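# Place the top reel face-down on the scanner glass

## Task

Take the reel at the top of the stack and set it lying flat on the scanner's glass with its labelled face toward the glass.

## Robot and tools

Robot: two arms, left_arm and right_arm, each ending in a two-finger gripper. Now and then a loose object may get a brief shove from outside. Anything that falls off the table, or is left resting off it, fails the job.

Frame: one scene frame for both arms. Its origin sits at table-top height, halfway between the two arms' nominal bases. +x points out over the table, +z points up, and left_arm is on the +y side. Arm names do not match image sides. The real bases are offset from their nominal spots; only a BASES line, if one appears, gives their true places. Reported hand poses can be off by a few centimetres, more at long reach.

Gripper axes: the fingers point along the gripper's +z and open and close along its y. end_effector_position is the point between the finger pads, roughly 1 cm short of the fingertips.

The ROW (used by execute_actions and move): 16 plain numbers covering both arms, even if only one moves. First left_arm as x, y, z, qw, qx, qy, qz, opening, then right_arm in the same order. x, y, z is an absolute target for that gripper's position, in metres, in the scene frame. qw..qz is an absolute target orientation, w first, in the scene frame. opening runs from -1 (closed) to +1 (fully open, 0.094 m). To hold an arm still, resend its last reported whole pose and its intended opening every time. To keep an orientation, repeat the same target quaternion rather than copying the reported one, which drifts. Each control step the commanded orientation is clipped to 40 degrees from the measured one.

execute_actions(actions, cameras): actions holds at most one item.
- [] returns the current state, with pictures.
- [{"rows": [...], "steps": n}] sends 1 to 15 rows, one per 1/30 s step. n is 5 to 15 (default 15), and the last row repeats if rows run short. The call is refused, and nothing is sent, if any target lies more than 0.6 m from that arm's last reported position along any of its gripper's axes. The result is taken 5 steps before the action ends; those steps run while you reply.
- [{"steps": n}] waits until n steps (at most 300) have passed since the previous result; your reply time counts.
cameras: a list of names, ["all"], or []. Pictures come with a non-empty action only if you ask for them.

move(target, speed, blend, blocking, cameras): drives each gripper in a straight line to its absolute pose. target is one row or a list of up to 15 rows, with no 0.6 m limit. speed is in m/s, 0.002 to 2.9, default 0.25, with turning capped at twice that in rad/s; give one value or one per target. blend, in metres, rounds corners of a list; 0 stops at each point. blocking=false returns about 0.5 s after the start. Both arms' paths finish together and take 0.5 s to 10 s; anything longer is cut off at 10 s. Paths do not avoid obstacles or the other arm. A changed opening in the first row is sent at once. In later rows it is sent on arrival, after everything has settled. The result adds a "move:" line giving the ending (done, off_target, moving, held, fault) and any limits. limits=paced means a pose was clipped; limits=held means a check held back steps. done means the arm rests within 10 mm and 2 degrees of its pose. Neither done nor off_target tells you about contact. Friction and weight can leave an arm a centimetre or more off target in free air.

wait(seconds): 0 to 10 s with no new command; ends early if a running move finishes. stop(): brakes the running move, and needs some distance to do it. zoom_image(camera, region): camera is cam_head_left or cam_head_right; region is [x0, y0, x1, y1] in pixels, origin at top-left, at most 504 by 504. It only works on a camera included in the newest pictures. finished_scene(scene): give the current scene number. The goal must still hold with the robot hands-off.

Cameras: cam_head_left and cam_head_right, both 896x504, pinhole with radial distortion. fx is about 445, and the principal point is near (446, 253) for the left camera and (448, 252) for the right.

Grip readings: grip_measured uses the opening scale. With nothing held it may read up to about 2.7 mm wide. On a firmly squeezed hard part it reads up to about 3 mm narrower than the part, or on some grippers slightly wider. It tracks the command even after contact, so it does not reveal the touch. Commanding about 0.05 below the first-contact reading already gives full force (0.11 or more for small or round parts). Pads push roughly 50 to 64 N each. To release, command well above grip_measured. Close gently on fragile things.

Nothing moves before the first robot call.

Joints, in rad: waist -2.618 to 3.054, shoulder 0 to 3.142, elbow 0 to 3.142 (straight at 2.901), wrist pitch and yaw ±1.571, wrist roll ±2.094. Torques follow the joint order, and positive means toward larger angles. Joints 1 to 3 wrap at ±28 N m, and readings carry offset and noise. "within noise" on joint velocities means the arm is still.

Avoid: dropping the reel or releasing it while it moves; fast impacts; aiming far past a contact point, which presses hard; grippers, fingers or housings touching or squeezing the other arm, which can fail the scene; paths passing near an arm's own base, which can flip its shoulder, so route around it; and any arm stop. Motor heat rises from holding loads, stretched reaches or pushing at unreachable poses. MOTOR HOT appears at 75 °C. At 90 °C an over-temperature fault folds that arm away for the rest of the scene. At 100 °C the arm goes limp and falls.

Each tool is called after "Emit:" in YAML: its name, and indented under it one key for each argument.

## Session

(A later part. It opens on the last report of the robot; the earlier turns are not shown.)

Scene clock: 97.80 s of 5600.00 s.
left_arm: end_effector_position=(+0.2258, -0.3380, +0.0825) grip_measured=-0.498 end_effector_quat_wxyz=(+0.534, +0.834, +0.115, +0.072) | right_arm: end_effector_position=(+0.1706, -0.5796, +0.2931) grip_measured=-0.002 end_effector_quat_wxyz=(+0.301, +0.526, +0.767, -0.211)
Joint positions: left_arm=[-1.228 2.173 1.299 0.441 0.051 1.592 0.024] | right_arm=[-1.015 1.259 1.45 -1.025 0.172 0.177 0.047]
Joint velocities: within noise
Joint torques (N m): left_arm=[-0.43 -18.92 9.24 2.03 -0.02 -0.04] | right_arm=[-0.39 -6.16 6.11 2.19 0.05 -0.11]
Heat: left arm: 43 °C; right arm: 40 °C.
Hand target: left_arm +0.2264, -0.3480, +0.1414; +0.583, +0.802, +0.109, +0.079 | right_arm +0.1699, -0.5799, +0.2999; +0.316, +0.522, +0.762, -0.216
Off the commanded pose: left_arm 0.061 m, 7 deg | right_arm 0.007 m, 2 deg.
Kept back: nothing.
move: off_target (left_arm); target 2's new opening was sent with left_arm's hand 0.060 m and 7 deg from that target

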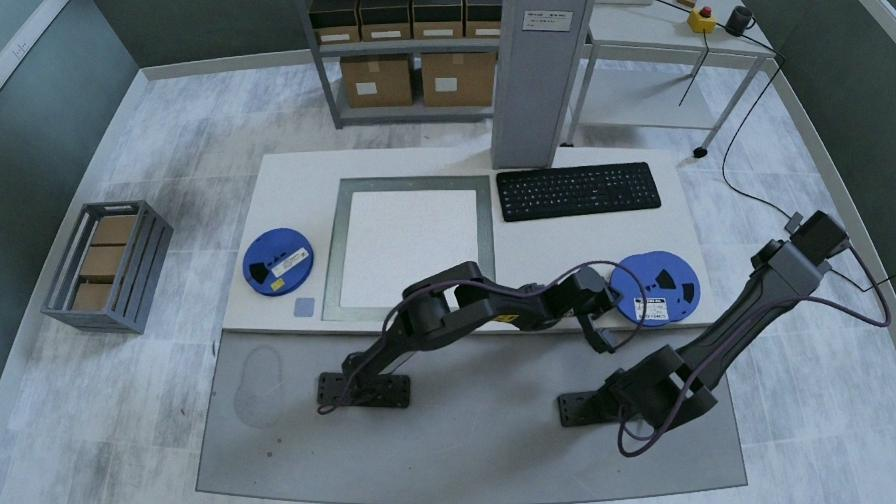

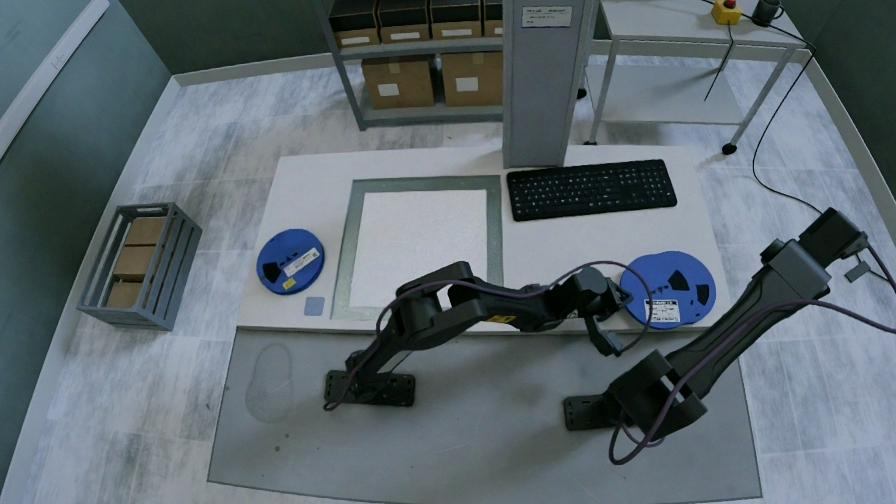

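Emit:
move:
  target: [0.227,-0.35,0.18,0.5822,0.8013,0.1093,0.0794,-0.5,0.17,-0.58,0.30,0.316,0.522,0.762,-0.216,0]
  speed: 0.04

Emit:
zoom_image:
  camera: "cam_head_left"
  region: [540, 220, 740, 370]

Emit:
zoom_image:
  camera: "cam_head_right"
  region: [540, 220, 740, 370]

Scene clock: 99.43 s of 5600.00 s.
left_arm: end_effector_position=(+0.2264, -0.3397, +0.1178) grip_measured=-0.498 end_effector_quat_wxyz=(+0.532, +0.836, +0.115, +0.072) | right_arm: end_effector_position=(+0.1706, -0.5796, +0.2931) grip_measured=-0.002 end_effector_quat_wxyz=(+0.301, +0.526, +0.767, -0.211)
Joint positions: left_arm=[-1.228 2.106 1.358 0.311 0.051 1.592 0.024] | right_arm=[-1.015 1.259 1.45 -1.025 0.172 0.177 0.047]
Joint velocities: within noise
Joint torques (N m): left_arm=[-0.42 -18.63 10.11 2.04 -0.01 -0.04] | right_arm=[-0.42 -6.19 6.12 2.18 0.04 -0.1]
Heat: left arm: 44 °C; right arm: 40 °C.
Hand target: left_arm +0.2263, -0.3475, +0.1792; +0.582, +0.802, +0.109, +0.079 | right_arm +0.1699, -0.5799, +0.2999; +0.316, +0.522, +0.762, -0.216
Off the commanded pose: left_arm 0.063 m, 7 deg | right_arm 0.007 m, 2 deg.
Kept back: nothing.
move: off_target (left_arm)

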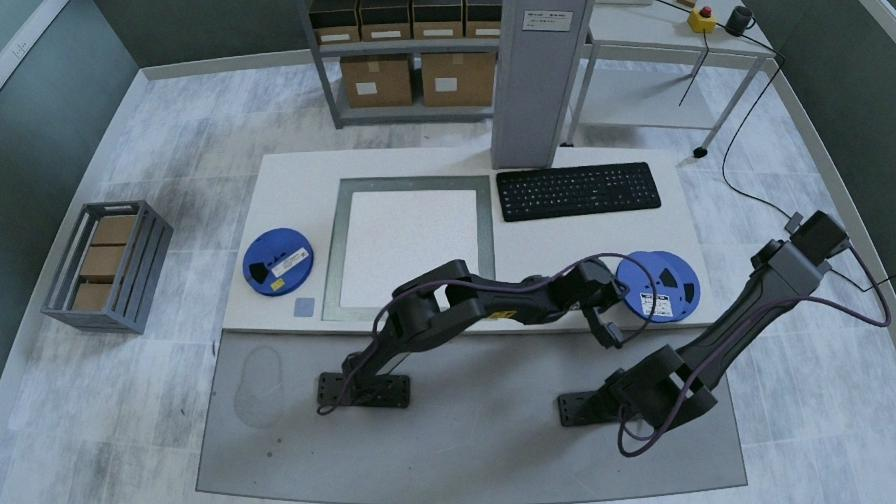

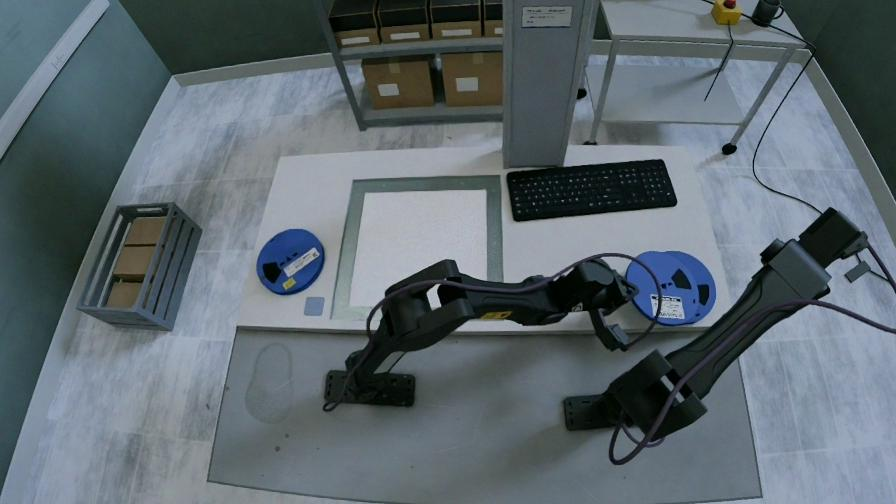

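Scaled by 2.520 from the camera's 896x504 image, which has a finer 1280x720 frame.

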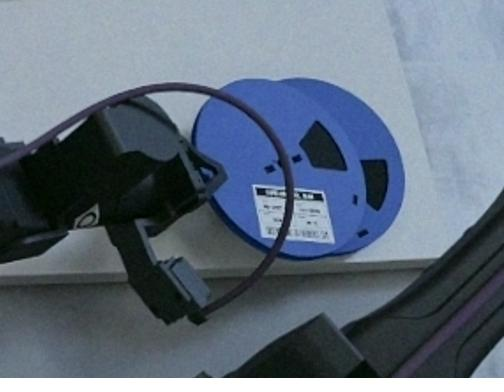

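Scaled by 2.520 from the camera's 896x504 image, which has a finer 1280x720 frame.

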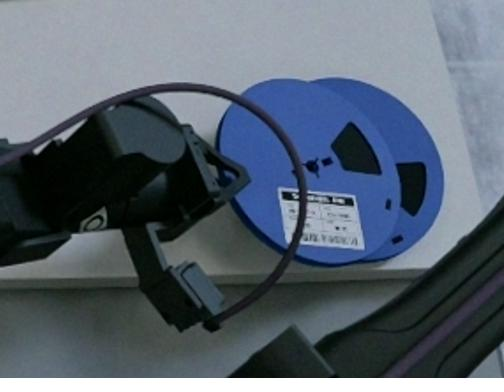

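Emit:
move:
  target:
    - [0.227,-0.35,0.18,0.5822,0.8013,0.1093,0.0794,-0.65,0.17,-0.58,0.30,0.316,0.522,0.762,-0.216,0]
    - [0.227,-0.35,0.181,0.5822,0.8013,0.1093,0.0794,-0.75,0.17,-0.58,0.30,0.316,0.522,0.762,-0.216,0]
    - [0.227,-0.35,0.18,0.5822,0.8013,0.1093,0.0794,-0.85,0.17,-0.58,0.30,0.316,0.522,0.762,-0.216,0]
    - [0.227,-0.35,0.181,0.5822,0.8013,0.1093,0.0794,-1,0.17,-0.58,0.30,0.316,0.522,0.762,-0.216,0]
  speed: 0.05

Emit:
zoom_image:
  camera: "cam_head_left"
  region: [540, 220, 740, 370]

Emit:
zoom_image:
  camera: "cam_head_right"
  region: [540, 220, 740, 370]

Scene clock: 104.00 s of 5600.00 s.
left_arm: end_effector_position=(+0.2267, -0.3403, +0.1216) grip_measured=-0.765 end_effector_quat_wxyz=(+0.535, +0.834, +0.115, +0.072) | right_arm: end_effector_position=(+0.1706, -0.5796, +0.2931) grip_measured=-0.002 end_effector_quat_wxyz=(+0.301, +0.526, +0.767, -0.211)
Joint positions: left_arm=[-1.228 2.102 1.362 0.308 0.051 1.592 0.011] | right_arm=[-1.015 1.259 1.45 -1.025 0.172 0.177 0.047]
Joint velocities: within noise
Joint torques (N m): left_arm=[-0.42 -18.35 10.03 2.01 -0.01 -0.04] | right_arm=[-0.36 -6.23 6.08 2.18 0.03 -0.1]
Heat: left arm: 47 °C; right arm: 40 °C.
Hand target: left_arm +0.2264, -0.3477, +0.1803; +0.582, +0.802, +0.109, +0.079 | right_arm +0.1699, -0.5799, +0.2999; +0.316, +0.522, +0.762, -0.216
Off the commanded pose: left_arm 0.060 m, 7 deg | right_arm 0.007 m, 2 deg.
Kept back: nothing.
move: off_target (left_arm); target 2's new opening was sent with left_arm's hand 0.065 m and 7 deg from that target; target 3's new opening was sent with left_arm's hand 0.059 m and 7 deg from that target; target 4's new opening was sent with left_arm's hand 0.060 m and 7 deg from that target

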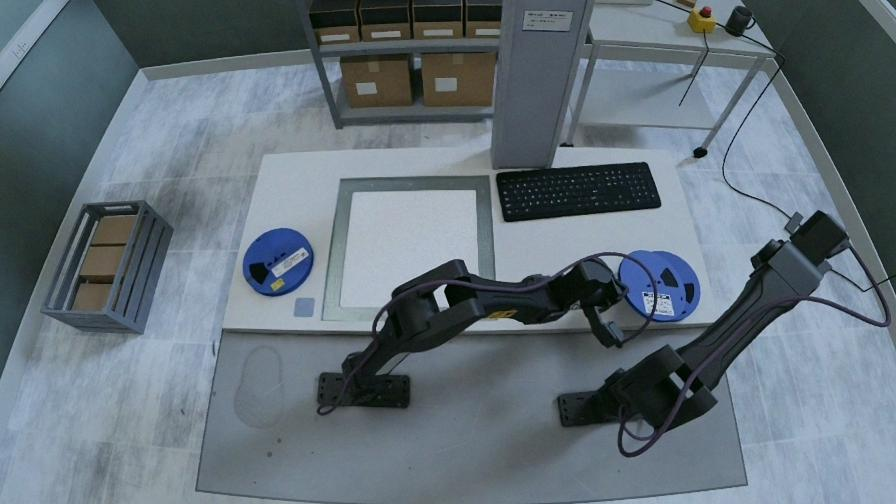

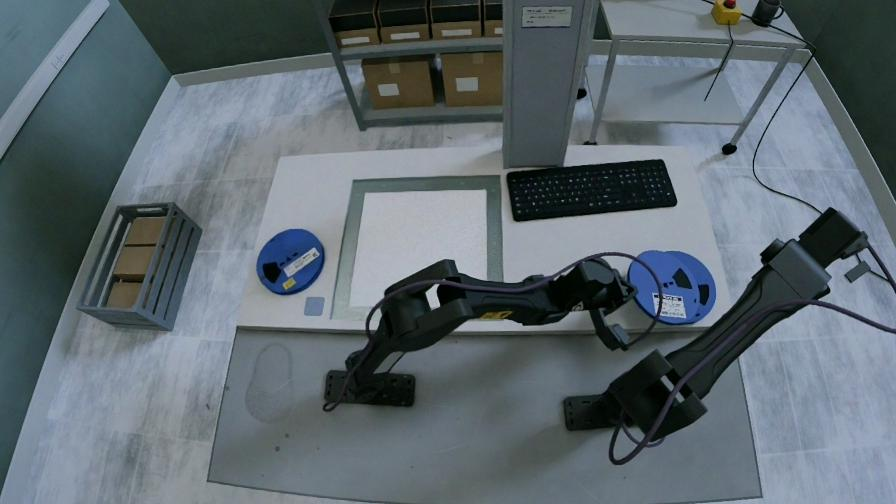

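Scaled by 2.520 from the camera's 896x504 image, which has a finer 1280x720 frame.

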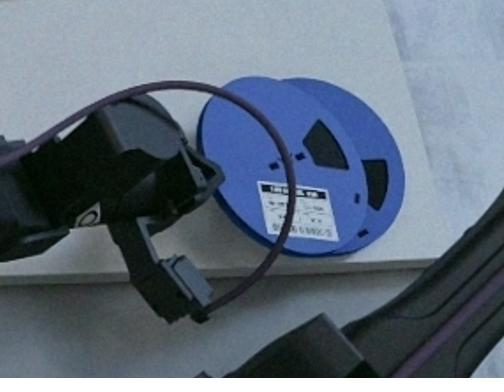

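Scaled by 2.520 from the camera's 896x504 image, which has a finer 1280x720 frame.

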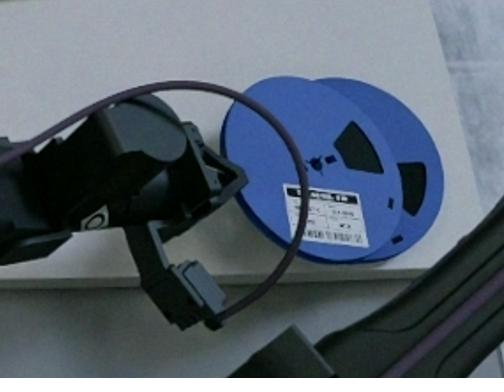

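Emit:
move:
  target: [0.227,-0.345,0.30,0.5822,0.8013,0.1093,0.0794,-1,0.17,-0.58,0.30,0.316,0.522,0.762,-0.216,0]
  speed: 0.08

Emit:
zoom_image:
  camera: "cam_head_left"
  region: [540, 200, 740, 350]

Emit:
zoom_image:
  camera: "cam_head_right"
  region: [540, 200, 740, 350]

Scene clock: 106.40 s of 5600.00 s.
left_arm: end_effector_position=(+0.2272, -0.3417, +0.2219) grip_measured=-0.770 end_effector_quat_wxyz=(+0.514, +0.847, +0.117, +0.068) | right_arm: end_effector_position=(+0.1706, -0.5796, +0.2931) grip_measured=-0.002 end_effector_quat_wxyz=(+0.301, +0.526, +0.767, -0.211)
Joint positions: left_arm=[-1.228 2.004 1.68 -0.158 0.051 1.592 0.011] | right_arm=[-1.015 1.259 1.45 -1.025 0.172 0.177 0.047]
Joint velocities: within noise
Joint torques (N m): left_arm=[-0.13 -19.36 11.18 2.3 0.02 -0.02] | right_arm=[-0.36 -6.17 6.08 2.18 0.03 -0.11]
Heat: left arm: 48 °C; right arm: 40 °C.
Hand target: left_arm +0.2255, -0.3401, +0.2987; +0.582, +0.802, +0.109, +0.079 | right_arm +0.1699, -0.5799, +0.2999; +0.316, +0.522, +0.762, -0.216
Off the commanded pose: left_arm 0.078 m, 10 deg | right_arm 0.007 m, 2 deg.
Kept back: nothing.
move: off_target (left_arm)

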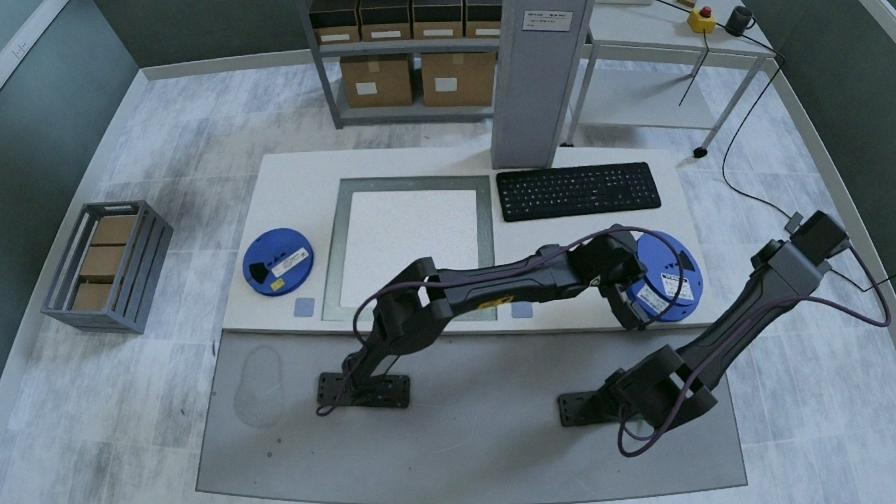

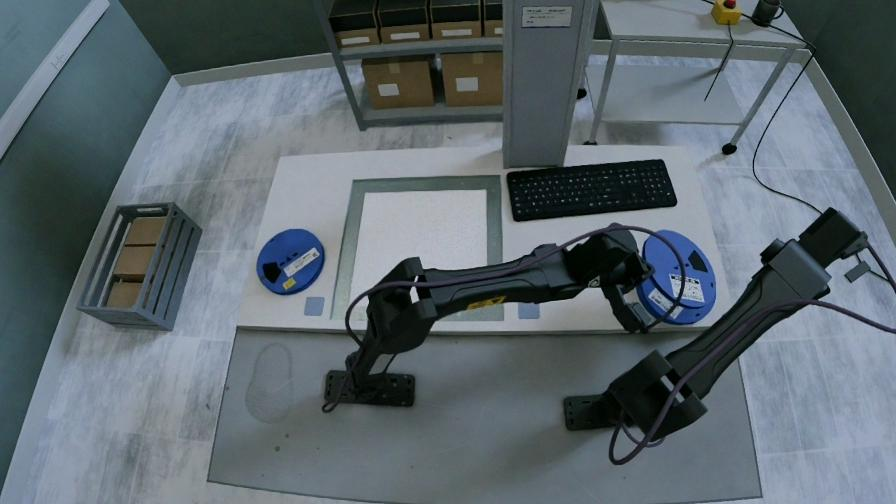

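Scaled by 2.520 from the camera's 896x504 image, which has a finer 1280x720 frame.

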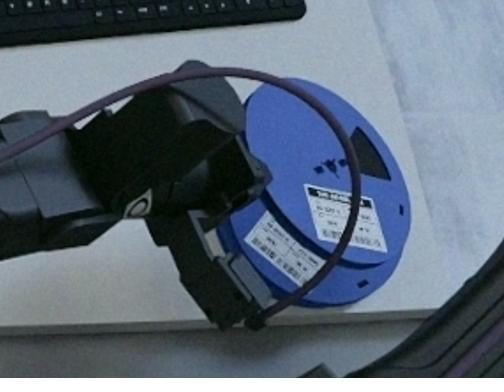

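Scaled by 2.520 from the camera's 896x504 image, which has a finer 1280x720 frame.

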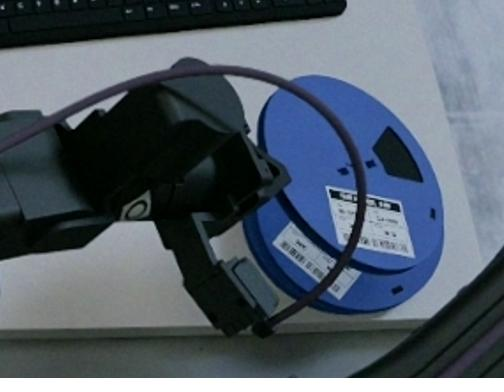

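Emit:
move:
  target:
    - [0.25,-0.30,0.36,0.5822,0.8013,0.1093,0.0794,-1,0.17,-0.58,0.30,0.316,0.522,0.762,-0.216,0]
    - [0.36,-0.08,0.40,0.5748,0.7912,0.1690,0.1228,-1,0.17,-0.58,0.30,0.316,0.522,0.762,-0.216,0]
  speed: 0.12
  blend: 0.04

Emit:
zoom_image:
  camera: "cam_head_left"
  region: [400, 120, 650, 370]

Scene clock: 111.47 s of 5600.00 s.
left_arm: end_effector_position=(+0.3738, -0.0827, +0.3609) grip_measured=-0.770 end_effector_quat_wxyz=(+0.538, +0.813, +0.198, +0.105) | right_arm: end_effector_position=(+0.1706, -0.5796, +0.2931) grip_measured=-0.002 end_effector_quat_wxyz=(+0.301, +0.526, +0.767, -0.211)
Joint positions: left_arm=[-0.547 1.535 1.626 -0.57 0.522 1.778 0.011] | right_arm=[-1.015 1.259 1.45 -1.025 0.172 0.177 0.047]
Joint velocities: within noise
Joint torques (N m): left_arm=[-0.08 -12.42 8.1 2.13 0.37 -0.01] | right_arm=[-0.36 -6.22 6.05 2.17 0.04 -0.11]
Heat: left arm: 48 °C; right arm: 40 °C.
Hand target: left_arm +0.3590, -0.0793, +0.3989; +0.574, +0.792, +0.169, +0.123 | right_arm +0.1699, -0.5799, +0.2999; +0.316, +0.522, +0.762, -0.216
Off the commanded pose: left_arm 0.042 m, 6 deg | right_arm 0.007 m, 2 deg.
Kept back: nothing.
move: off_target (left_arm); blend cut to 0.0386 m at target 1

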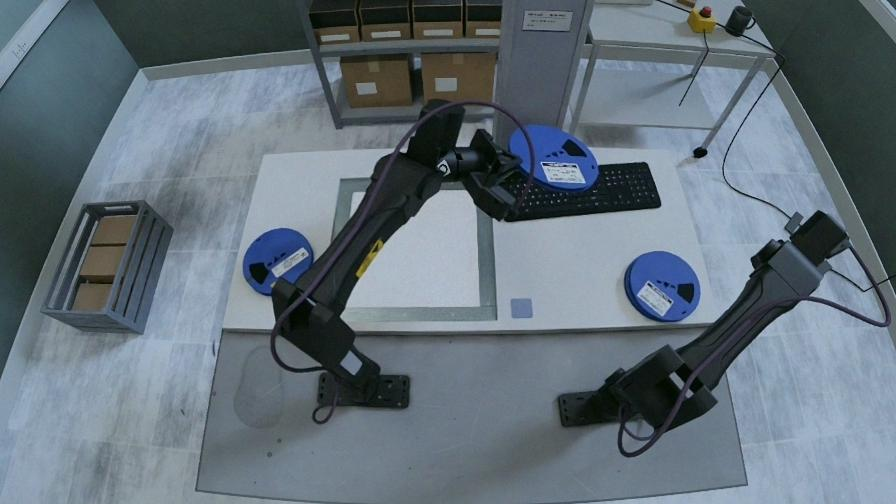

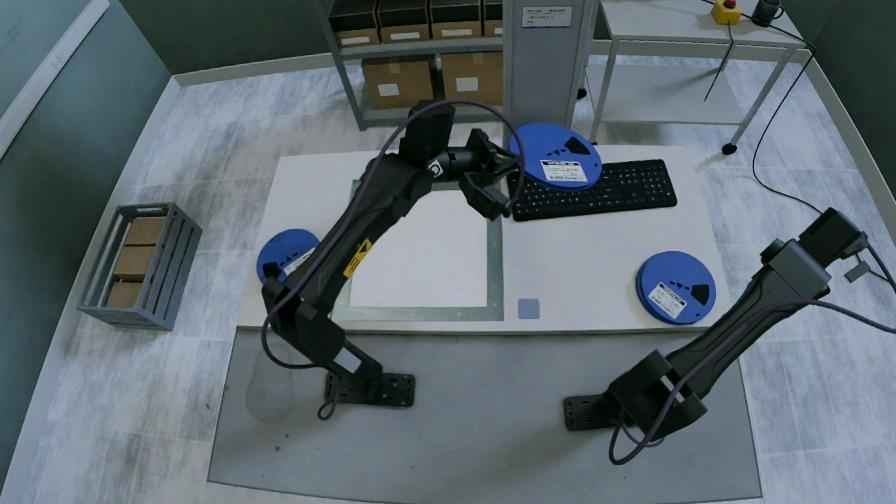

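Scaled by 2.016 from the camera's 896x504 image, which has a finer 1280x720 frame.

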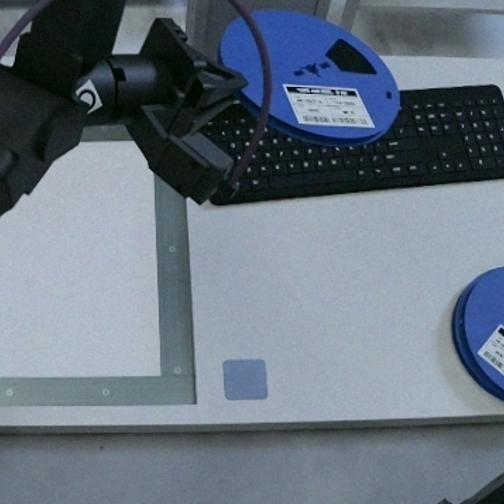

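Emit:
move:
  target:
    - [0.33,-0.05,0.40,0.5781,0.6662,0.4590,-0.1066,-1,0.17,-0.58,0.30,0.316,0.522,0.762,-0.216,0]
    - [0.33,-0.05,0.40,0.4933,0.4400,0.6789,-0.3197,-1,0.17,-0.58,0.30,0.316,0.522,0.762,-0.216,0]
    - [0.33,-0.05,0.40,0.3335,0.1467,0.7956,-0.4840,-1,0.17,-0.58,0.30,0.316,0.522,0.762,-0.216,0]
    - [0.33,-0.05,0.40,0.1228,-0.1690,0.7912,-0.5748,-1,0.17,-0.58,0.30,0.316,0.522,0.762,-0.216,0]
  speed: 0.35

Emit:
zoom_image:
  camera: "cam_head_left"
  region: [400, 120, 650, 370]

Scene clock: 128.97 s of 5600.00 s.
left_arm: end_effector_position=(+0.3369, -0.0533, +0.3687) grip_measured=-0.770 end_effector_quat_wxyz=(+0.094, -0.193, +0.813, -0.542) | right_arm: end_effector_position=(+0.1706, -0.5796, +0.2931) grip_measured=-0.002 end_effector_quat_wxyz=(+0.301, +0.526, +0.767, -0.211)
Joint positions: left_arm=[-0.514 1.384 1.527 -0.634 0.576 -1.349 0.011] | right_arm=[-1.015 1.259 1.45 -1.025 0.172 0.177 0.047]
Joint velocities: within noise
Joint torques (N m): left_arm=[0.2 -10.21 6.94 2.32 0.23 -0.02] | right_arm=[-0.39 -6.2 6.13 2.17 0.03 -0.11]
Heat: left arm: 43 °C; right arm: 40 °C.
Hand target: left_arm +0.3288, -0.0494, +0.3996; +0.123, -0.169, +0.792, -0.574 | right_arm +0.1699, -0.5799, +0.2999; +0.316, +0.522, +0.762, -0.216
Off the commanded pose: left_arm 0.032 m, 6 deg | right_arm 0.007 m, 2 deg.
Kept back: nothing.
move: off_target (left_arm)

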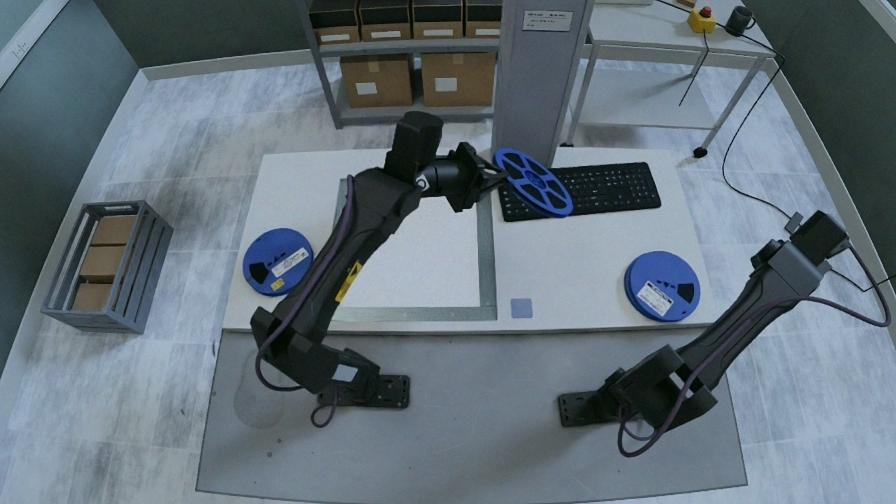

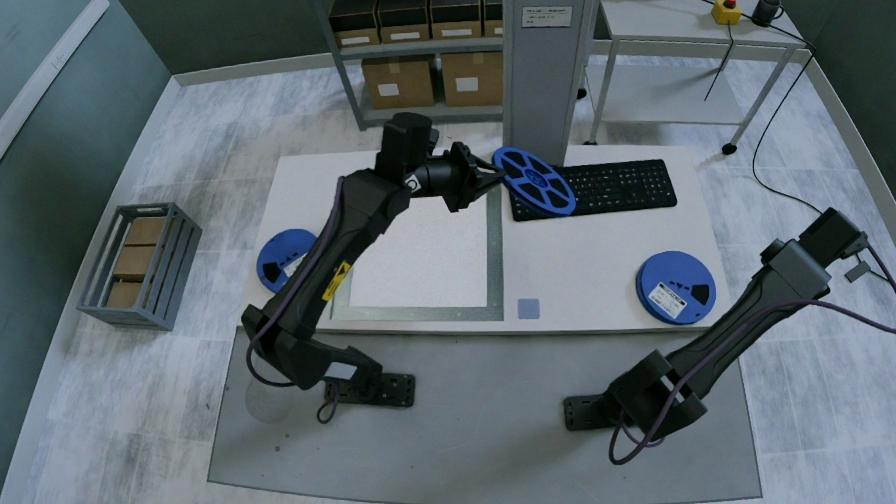

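Scaled by 2.016 from the camera's 896x504 image, which has a finer 1280x720 frame.

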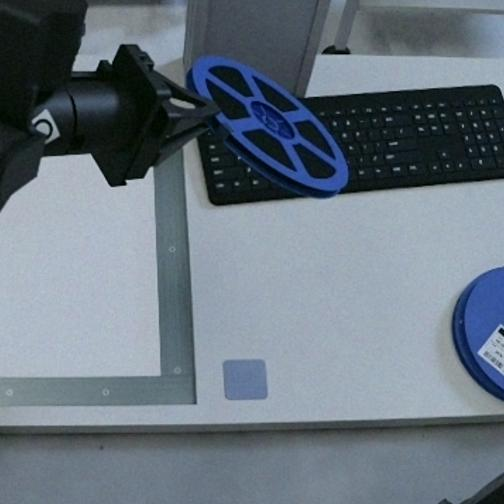

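Emit:
move:
  target: [0.337,0.15,0.30,0.1655,-0.2278,0.7762,-0.5640,-1,0.17,-0.58,0.30,0.316,0.522,0.762,-0.216,0]
  speed: 0.15

Emit:
zoom_image:
  camera: "cam_head_left"
  region: [300, 150, 550, 350]

Emit:
zoom_image:
  camera: "cam_head_right"
  region: [300, 150, 550, 350]

Scene clock: 131.90 s of 5600.00 s.
left_arm: end_effector_position=(+0.3368, +0.1535, +0.2851) grip_measured=-0.770 end_effector_quat_wxyz=(+0.156, -0.256, +0.782, -0.547) | right_arm: end_effector_position=(+0.1706, -0.5796, +0.2931) grip_measured=-0.002 end_effector_quat_wxyz=(+0.301, +0.526, +0.767, -0.211)
Joint positions: left_arm=[0.302 1.175 1.097 -0.818 1.101 -0.771 0.011] | right_arm=[-1.015 1.259 1.45 -1.025 0.172 0.177 0.047]
Joint velocities: left_arm=[0.007 0.007 0.002 -0.154 0.066 0.139 -0.001] | right_arm=[within noise]
Joint torques (N m): left_arm=[0.23 -3.33 8.64 1.44 0.77 0.13] | right_arm=[-0.39 -6.17 6.12 2.17 0.05 -0.11]
Heat: left arm: 42 °C; right arm: 40 °C.
Hand target: left_arm +0.3365, +0.1503, +0.2997; +0.166, -0.228, +0.776, -0.564 | right_arm +0.1699, -0.5799, +0.2999; +0.316, +0.522, +0.762, -0.216
Off the commanded pose: left_arm 0.015 m, 4 deg | right_arm 0.007 m, 2 deg.
Kept back: nothing.
move: off_target (left_arm)

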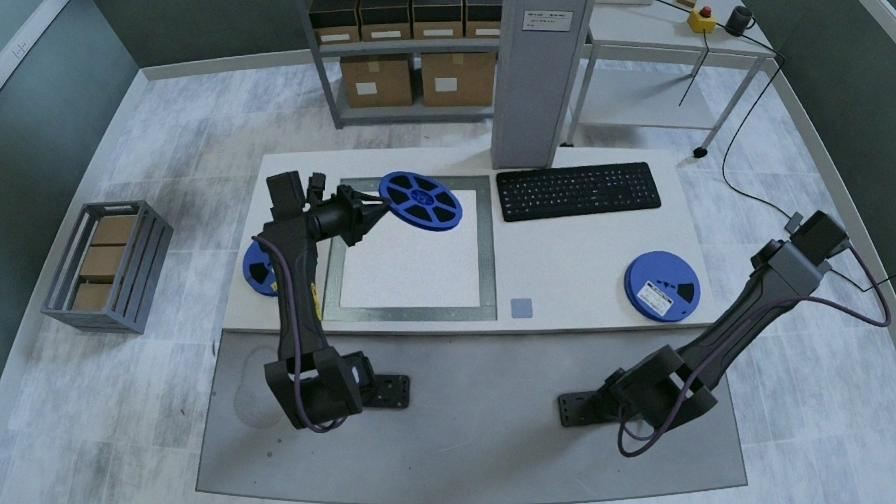

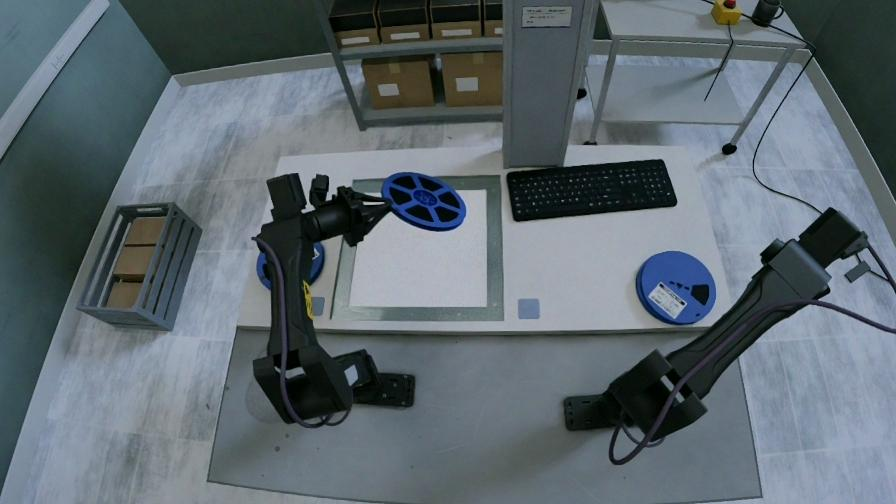

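Scaled by 2.016 from the camera's 896x504 image, which has a finer 1280x720 frame.

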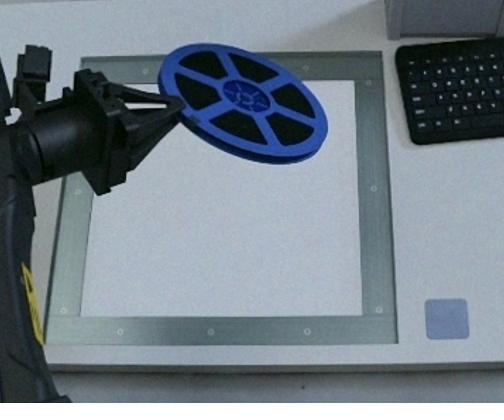

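Scaled by 2.016 from the camera's 896x504 image, which has a finer 1280x720 frame.

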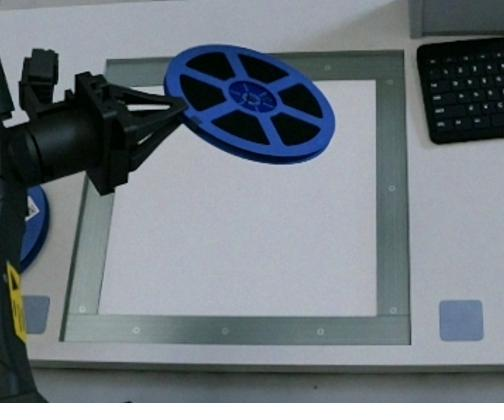

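Emit:
move:
  target: [0.317,0.15,0.15,0.1655,-0.2278,0.7762,-0.5640,-1,0.17,-0.58,0.30,0.316,0.522,0.762,-0.216,0]
  speed: 0.1

Emit:
zoom_image:
  camera: "cam_head_left"
  region: [300, 150, 550, 350]

Emit:
zoom_image:
  camera: "cam_head_right"
  region: [300, 150, 550, 350]

Scene clock: 134.67 s of 5600.00 s.
left_arm: end_effector_position=(+0.3166, +0.1528, +0.1417) grip_measured=-0.770 end_effector_quat_wxyz=(+0.158, -0.248, +0.785, -0.545) | right_arm: end_effector_position=(+0.1706, -0.5796, +0.2931) grip_measured=-0.002 end_effector_quat_wxyz=(+0.301, +0.526, +0.767, -0.211)
Joint positions: left_arm=[0.329 1.185 0.533 -0.302 1.119 -0.692 0.011] | right_arm=[-1.015 1.259 1.45 -1.025 0.172 0.177 0.047]
Joint velocities: within noise
Joint torques (N m): left_arm=[0.34 -3.04 5.98 1.48 0.79 0.07] | right_arm=[-0.38 -6.19 6.12 2.18 0.05 -0.11]
Heat: left arm: 42 °C; right arm: 40 °C.
Hand target: left_arm +0.3167, +0.1501, +0.1499; +0.165, -0.227, +0.777, -0.563 | right_arm +0.1699, -0.5799, +0.2999; +0.316, +0.522, +0.762, -0.216
Off the commanded pose: left_arm 0.009 m, 3 deg | right_arm 0.007 m, 2 deg.
Kept back: nothing.
move: off_target (left_arm)

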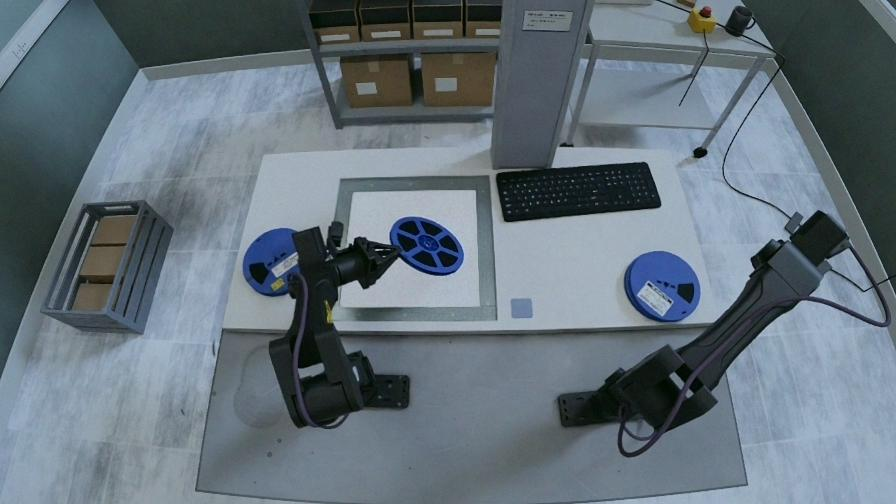

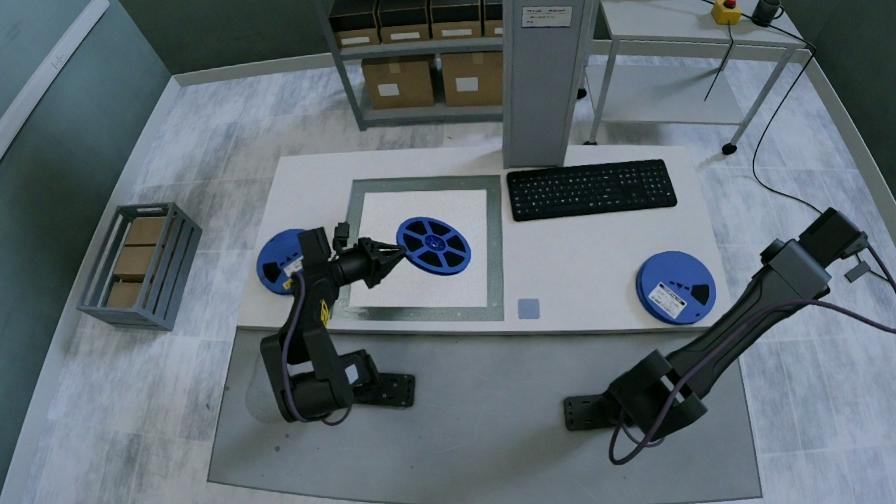

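Scaled by 2.016 from the camera's 896x504 image, which has a finer 1280x720 frame.

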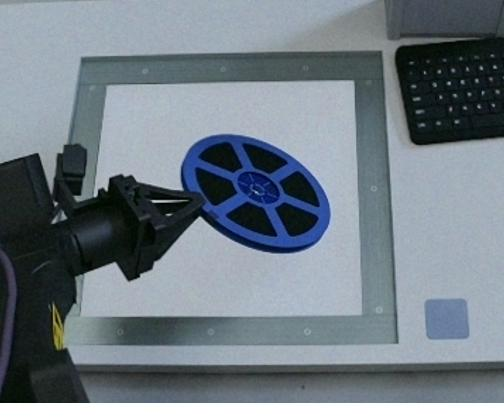

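Scaled by 2.016 from the camera's 896x504 image, which has a finer 1280x720 frame.

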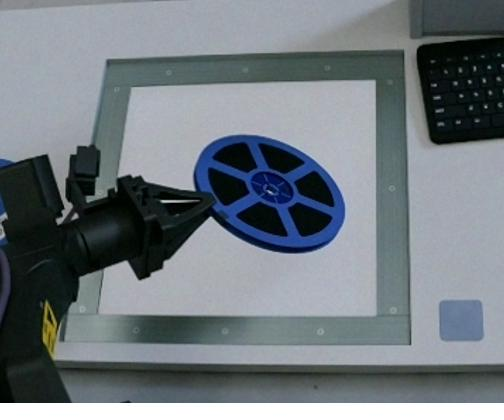

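Emit:
move:
  target: [0.317,0.15,0.10,0.1714,-0.2233,0.7613,-0.5841,-1,0.17,-0.58,0.30,0.316,0.522,0.762,-0.216,0]
  speed: 0.05

Emit:
zoom_image:
  camera: "cam_head_left"
  region: [300, 150, 550, 350]

Emit:
zoom_image:
  camera: "cam_head_right"
  region: [300, 150, 550, 350]

Scene clock: 136.37 s of 5600.00 s.
left_arm: end_effector_position=(+0.3169, +0.1492, +0.1030) grip_measured=-0.778 end_effector_quat_wxyz=(+0.169, -0.222, +0.761, -0.585) | right_arm: end_effector_position=(+0.1706, -0.5796, +0.2931) grip_measured=-0.002 end_effector_quat_wxyz=(+0.301, +0.526, +0.767, -0.211)
Joint positions: left_arm=[0.344 1.365 0.358 0.156 1.221 -0.753 0.01] | right_arm=[-1.015 1.259 1.45 -1.025 0.172 0.177 0.047]
Joint velocities: within noise
Joint torques (N m): left_arm=[0.16 -3.03 4.75 1.41 0.3 0.01] | right_arm=[-0.39 -6.19 6.09 2.18 0.04 -0.11]
Heat: left arm: 42 °C; right arm: 40 °C.
Hand target: left_arm +0.3170, +0.1500, +0.1000; +0.171, -0.223, +0.762, -0.584 | right_arm +0.1699, -0.5799, +0.2999; +0.316, +0.522, +0.762, -0.216
Off the commanded pose: left_arm 0.003 m, 0 deg | right_arm 0.007 m, 2 deg.
Kept back: nothing.
move: done

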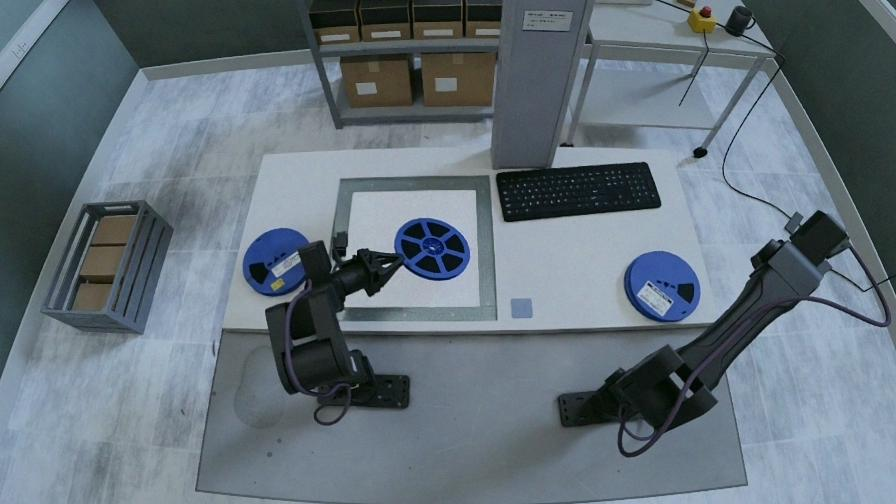

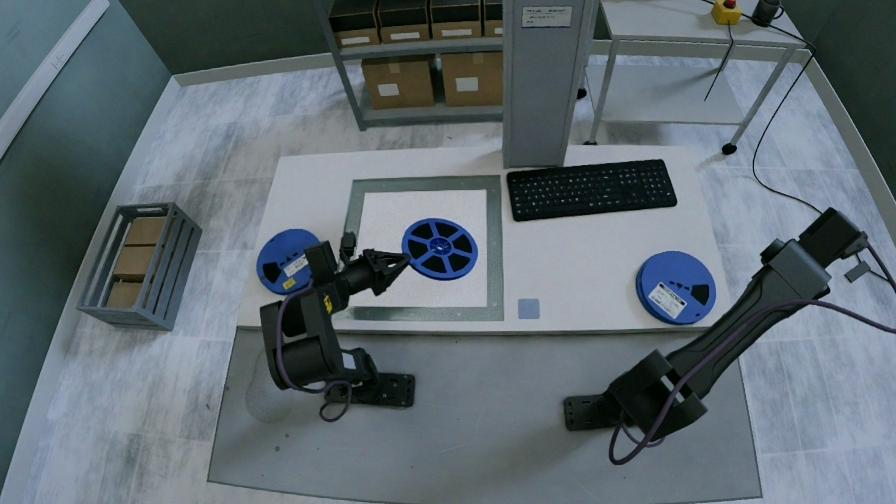

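Scaled by 2.016 from the camera's 896x504 image, which has a finer 1280x720 frame.

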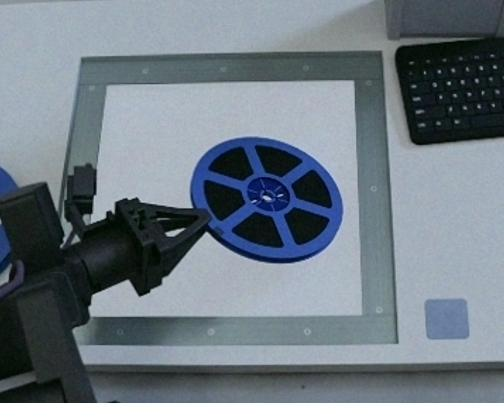

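Scaled by 2.016 from the camera's 896x504 image, which has a finer 1280x720 frame.

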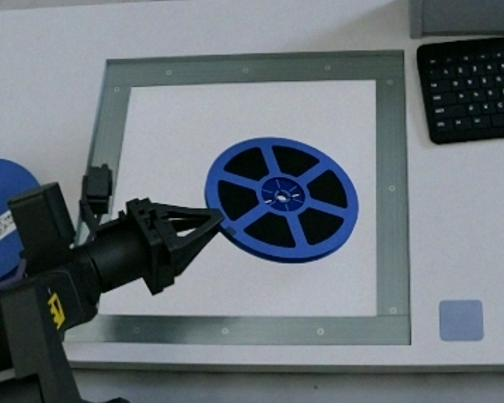

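Emit:
move:
  target: [0.317,0.15,0.082,0.1714,-0.2233,0.7613,-0.5841,-1,0.17,-0.58,0.30,0.316,0.522,0.762,-0.216,0]
  speed: 0.04

Emit:
zoom_image:
  camera: "cam_head_left"
  region: [300, 150, 550, 350]

Emit:
zoom_image:
  camera: "cam_head_right"
  region: [300, 150, 550, 350]

Scene clock: 137.43 s of 5600.00 s.
left_arm: end_effector_position=(+0.3179, +0.1480, +0.0919) grip_measured=-0.780 end_effector_quat_wxyz=(+0.176, -0.207, +0.758, -0.593) | right_arm: end_effector_position=(+0.1706, -0.5796, +0.2931) grip_measured=-0.002 end_effector_quat_wxyz=(+0.301, +0.526, +0.767, -0.211)
Joint positions: left_arm=[0.344 1.453 0.325 0.306 1.245 -0.755 0.01] | right_arm=[-1.015 1.259 1.45 -1.025 0.172 0.177 0.047]
Joint velocities: within noise
Joint torques (N m): left_arm=[0.21 -2.66 3.75 1.2 0.08 0.07] | right_arm=[-0.42 -6.2 6.05 2.18 0.03 -0.1]
Heat: left arm: 42 °C; right arm: 39 °C.
Hand target: left_arm +0.3166, +0.1500, +0.0822; +0.171, -0.223, +0.761, -0.584 | right_arm +0.1699, -0.5799, +0.2999; +0.316, +0.522, +0.762, -0.216
Off the commanded pose: left_arm 0.010 m, 2 deg | right_arm 0.007 m, 2 deg.
Kept back: nothing.
move: done

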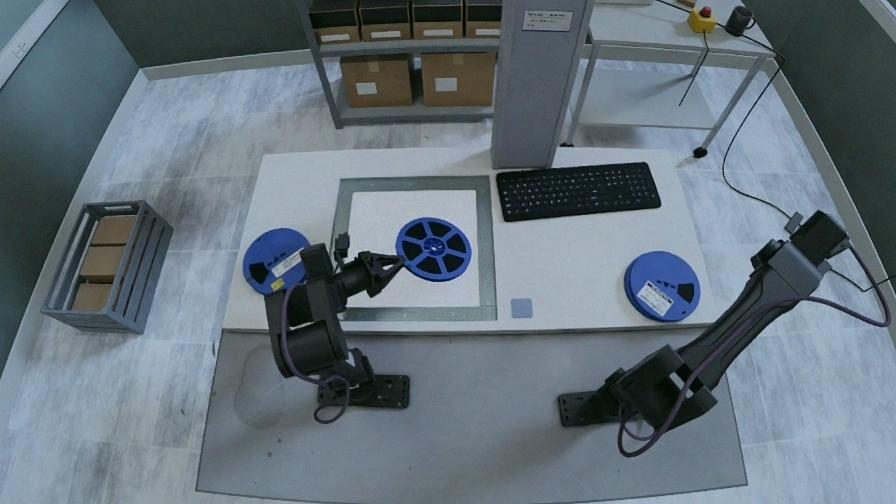

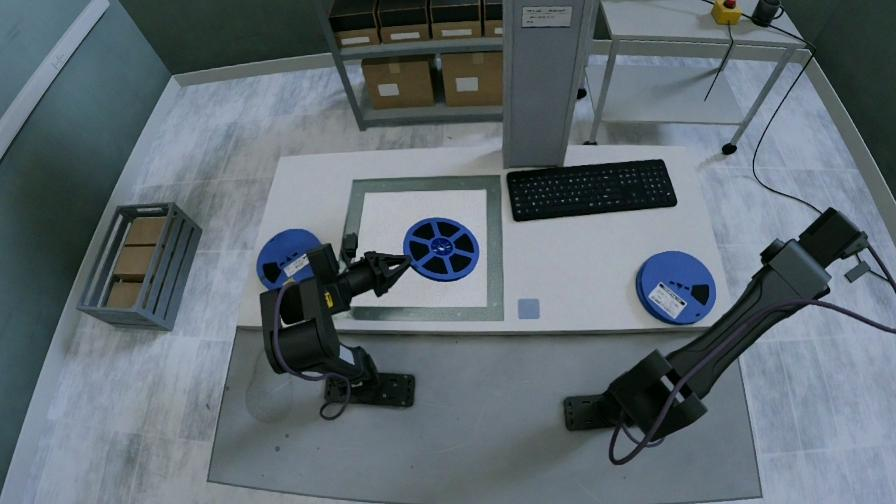

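Scaled by 2.016 from the camera's 896x504 image, which has a finer 1280x720 frame.

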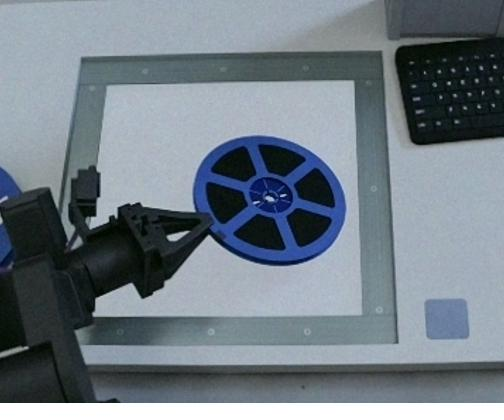

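Scaled by 2.016 from the camera's 896x504 image, which has a finer 1280x720 frame.

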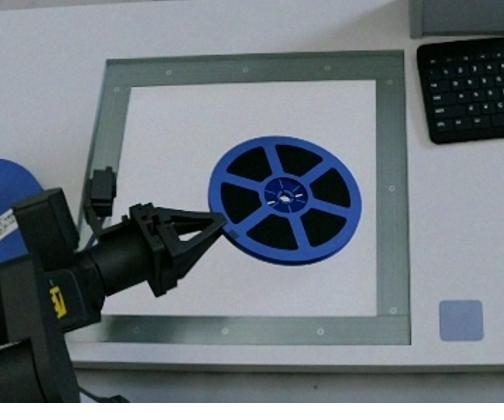

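Emit:
move:
  target: [0.317,0.15,0.070,0.1714,-0.2233,0.7613,-0.5841,-1,0.17,-0.58,0.30,0.316,0.522,0.762,-0.216,0]
  speed: 0.04

Emit:
zoom_image:
  camera: "cam_head_left"
  region: [350, 200, 500, 300]

Scene clock: 138.53 s of 5600.00 s.
left_arm: end_effector_position=(+0.3190, +0.1476, +0.0843) grip_measured=-0.781 end_effector_quat_wxyz=(+0.181, -0.197, +0.756, -0.597) | right_arm: end_effector_position=(+0.1706, -0.5796, +0.2931) grip_measured=-0.002 end_effector_quat_wxyz=(+0.301, +0.526, +0.767, -0.211)
Joint positions: left_arm=[0.344 1.518 0.309 0.407 1.258 -0.754 0.01] | right_arm=[-1.015 1.259 1.45 -1.025 0.172 0.177 0.047]
Joint velocities: within noise
Joint torques (N m): left_arm=[0.25 -2.88 3.33 1.08 -0.04 0.02] | right_arm=[-0.43 -6.16 6.06 2.16 0.04 -0.1]
Heat: left arm: 41 °C; right arm: 39 °C.
Hand target: left_arm +0.3163, +0.1500, +0.0706; +0.171, -0.223, +0.762, -0.584 | right_arm +0.1699, -0.5799, +0.2999; +0.316, +0.522, +0.762, -0.216
Off the commanded pose: left_arm 0.015 m, 4 deg | right_arm 0.007 m, 2 deg.
Kept back: nothing.
move: off_target (left_arm)

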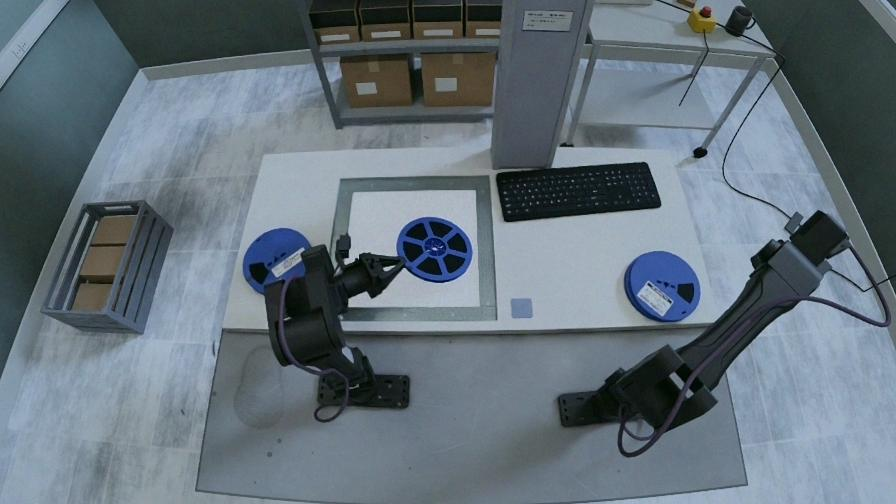

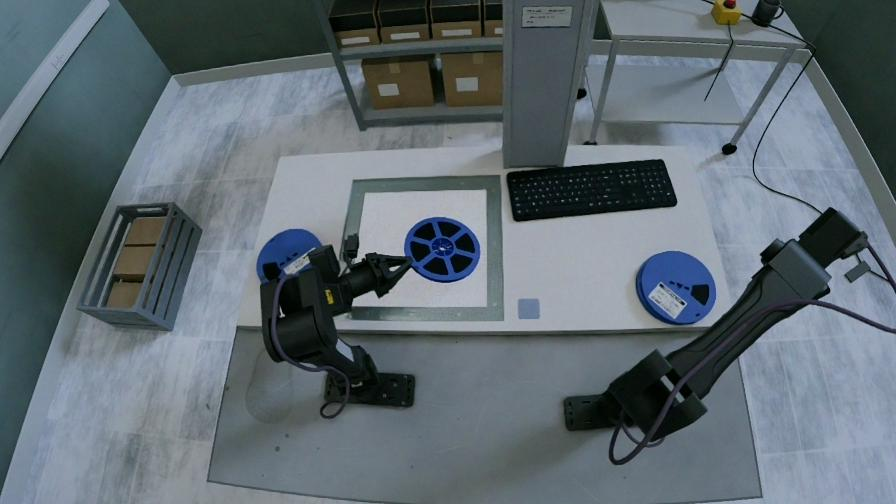

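Scaled by 3.360 from the camera's 896x504 image, which has a finer 1280x720 frame.

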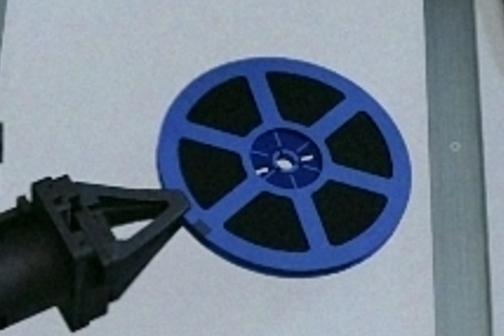

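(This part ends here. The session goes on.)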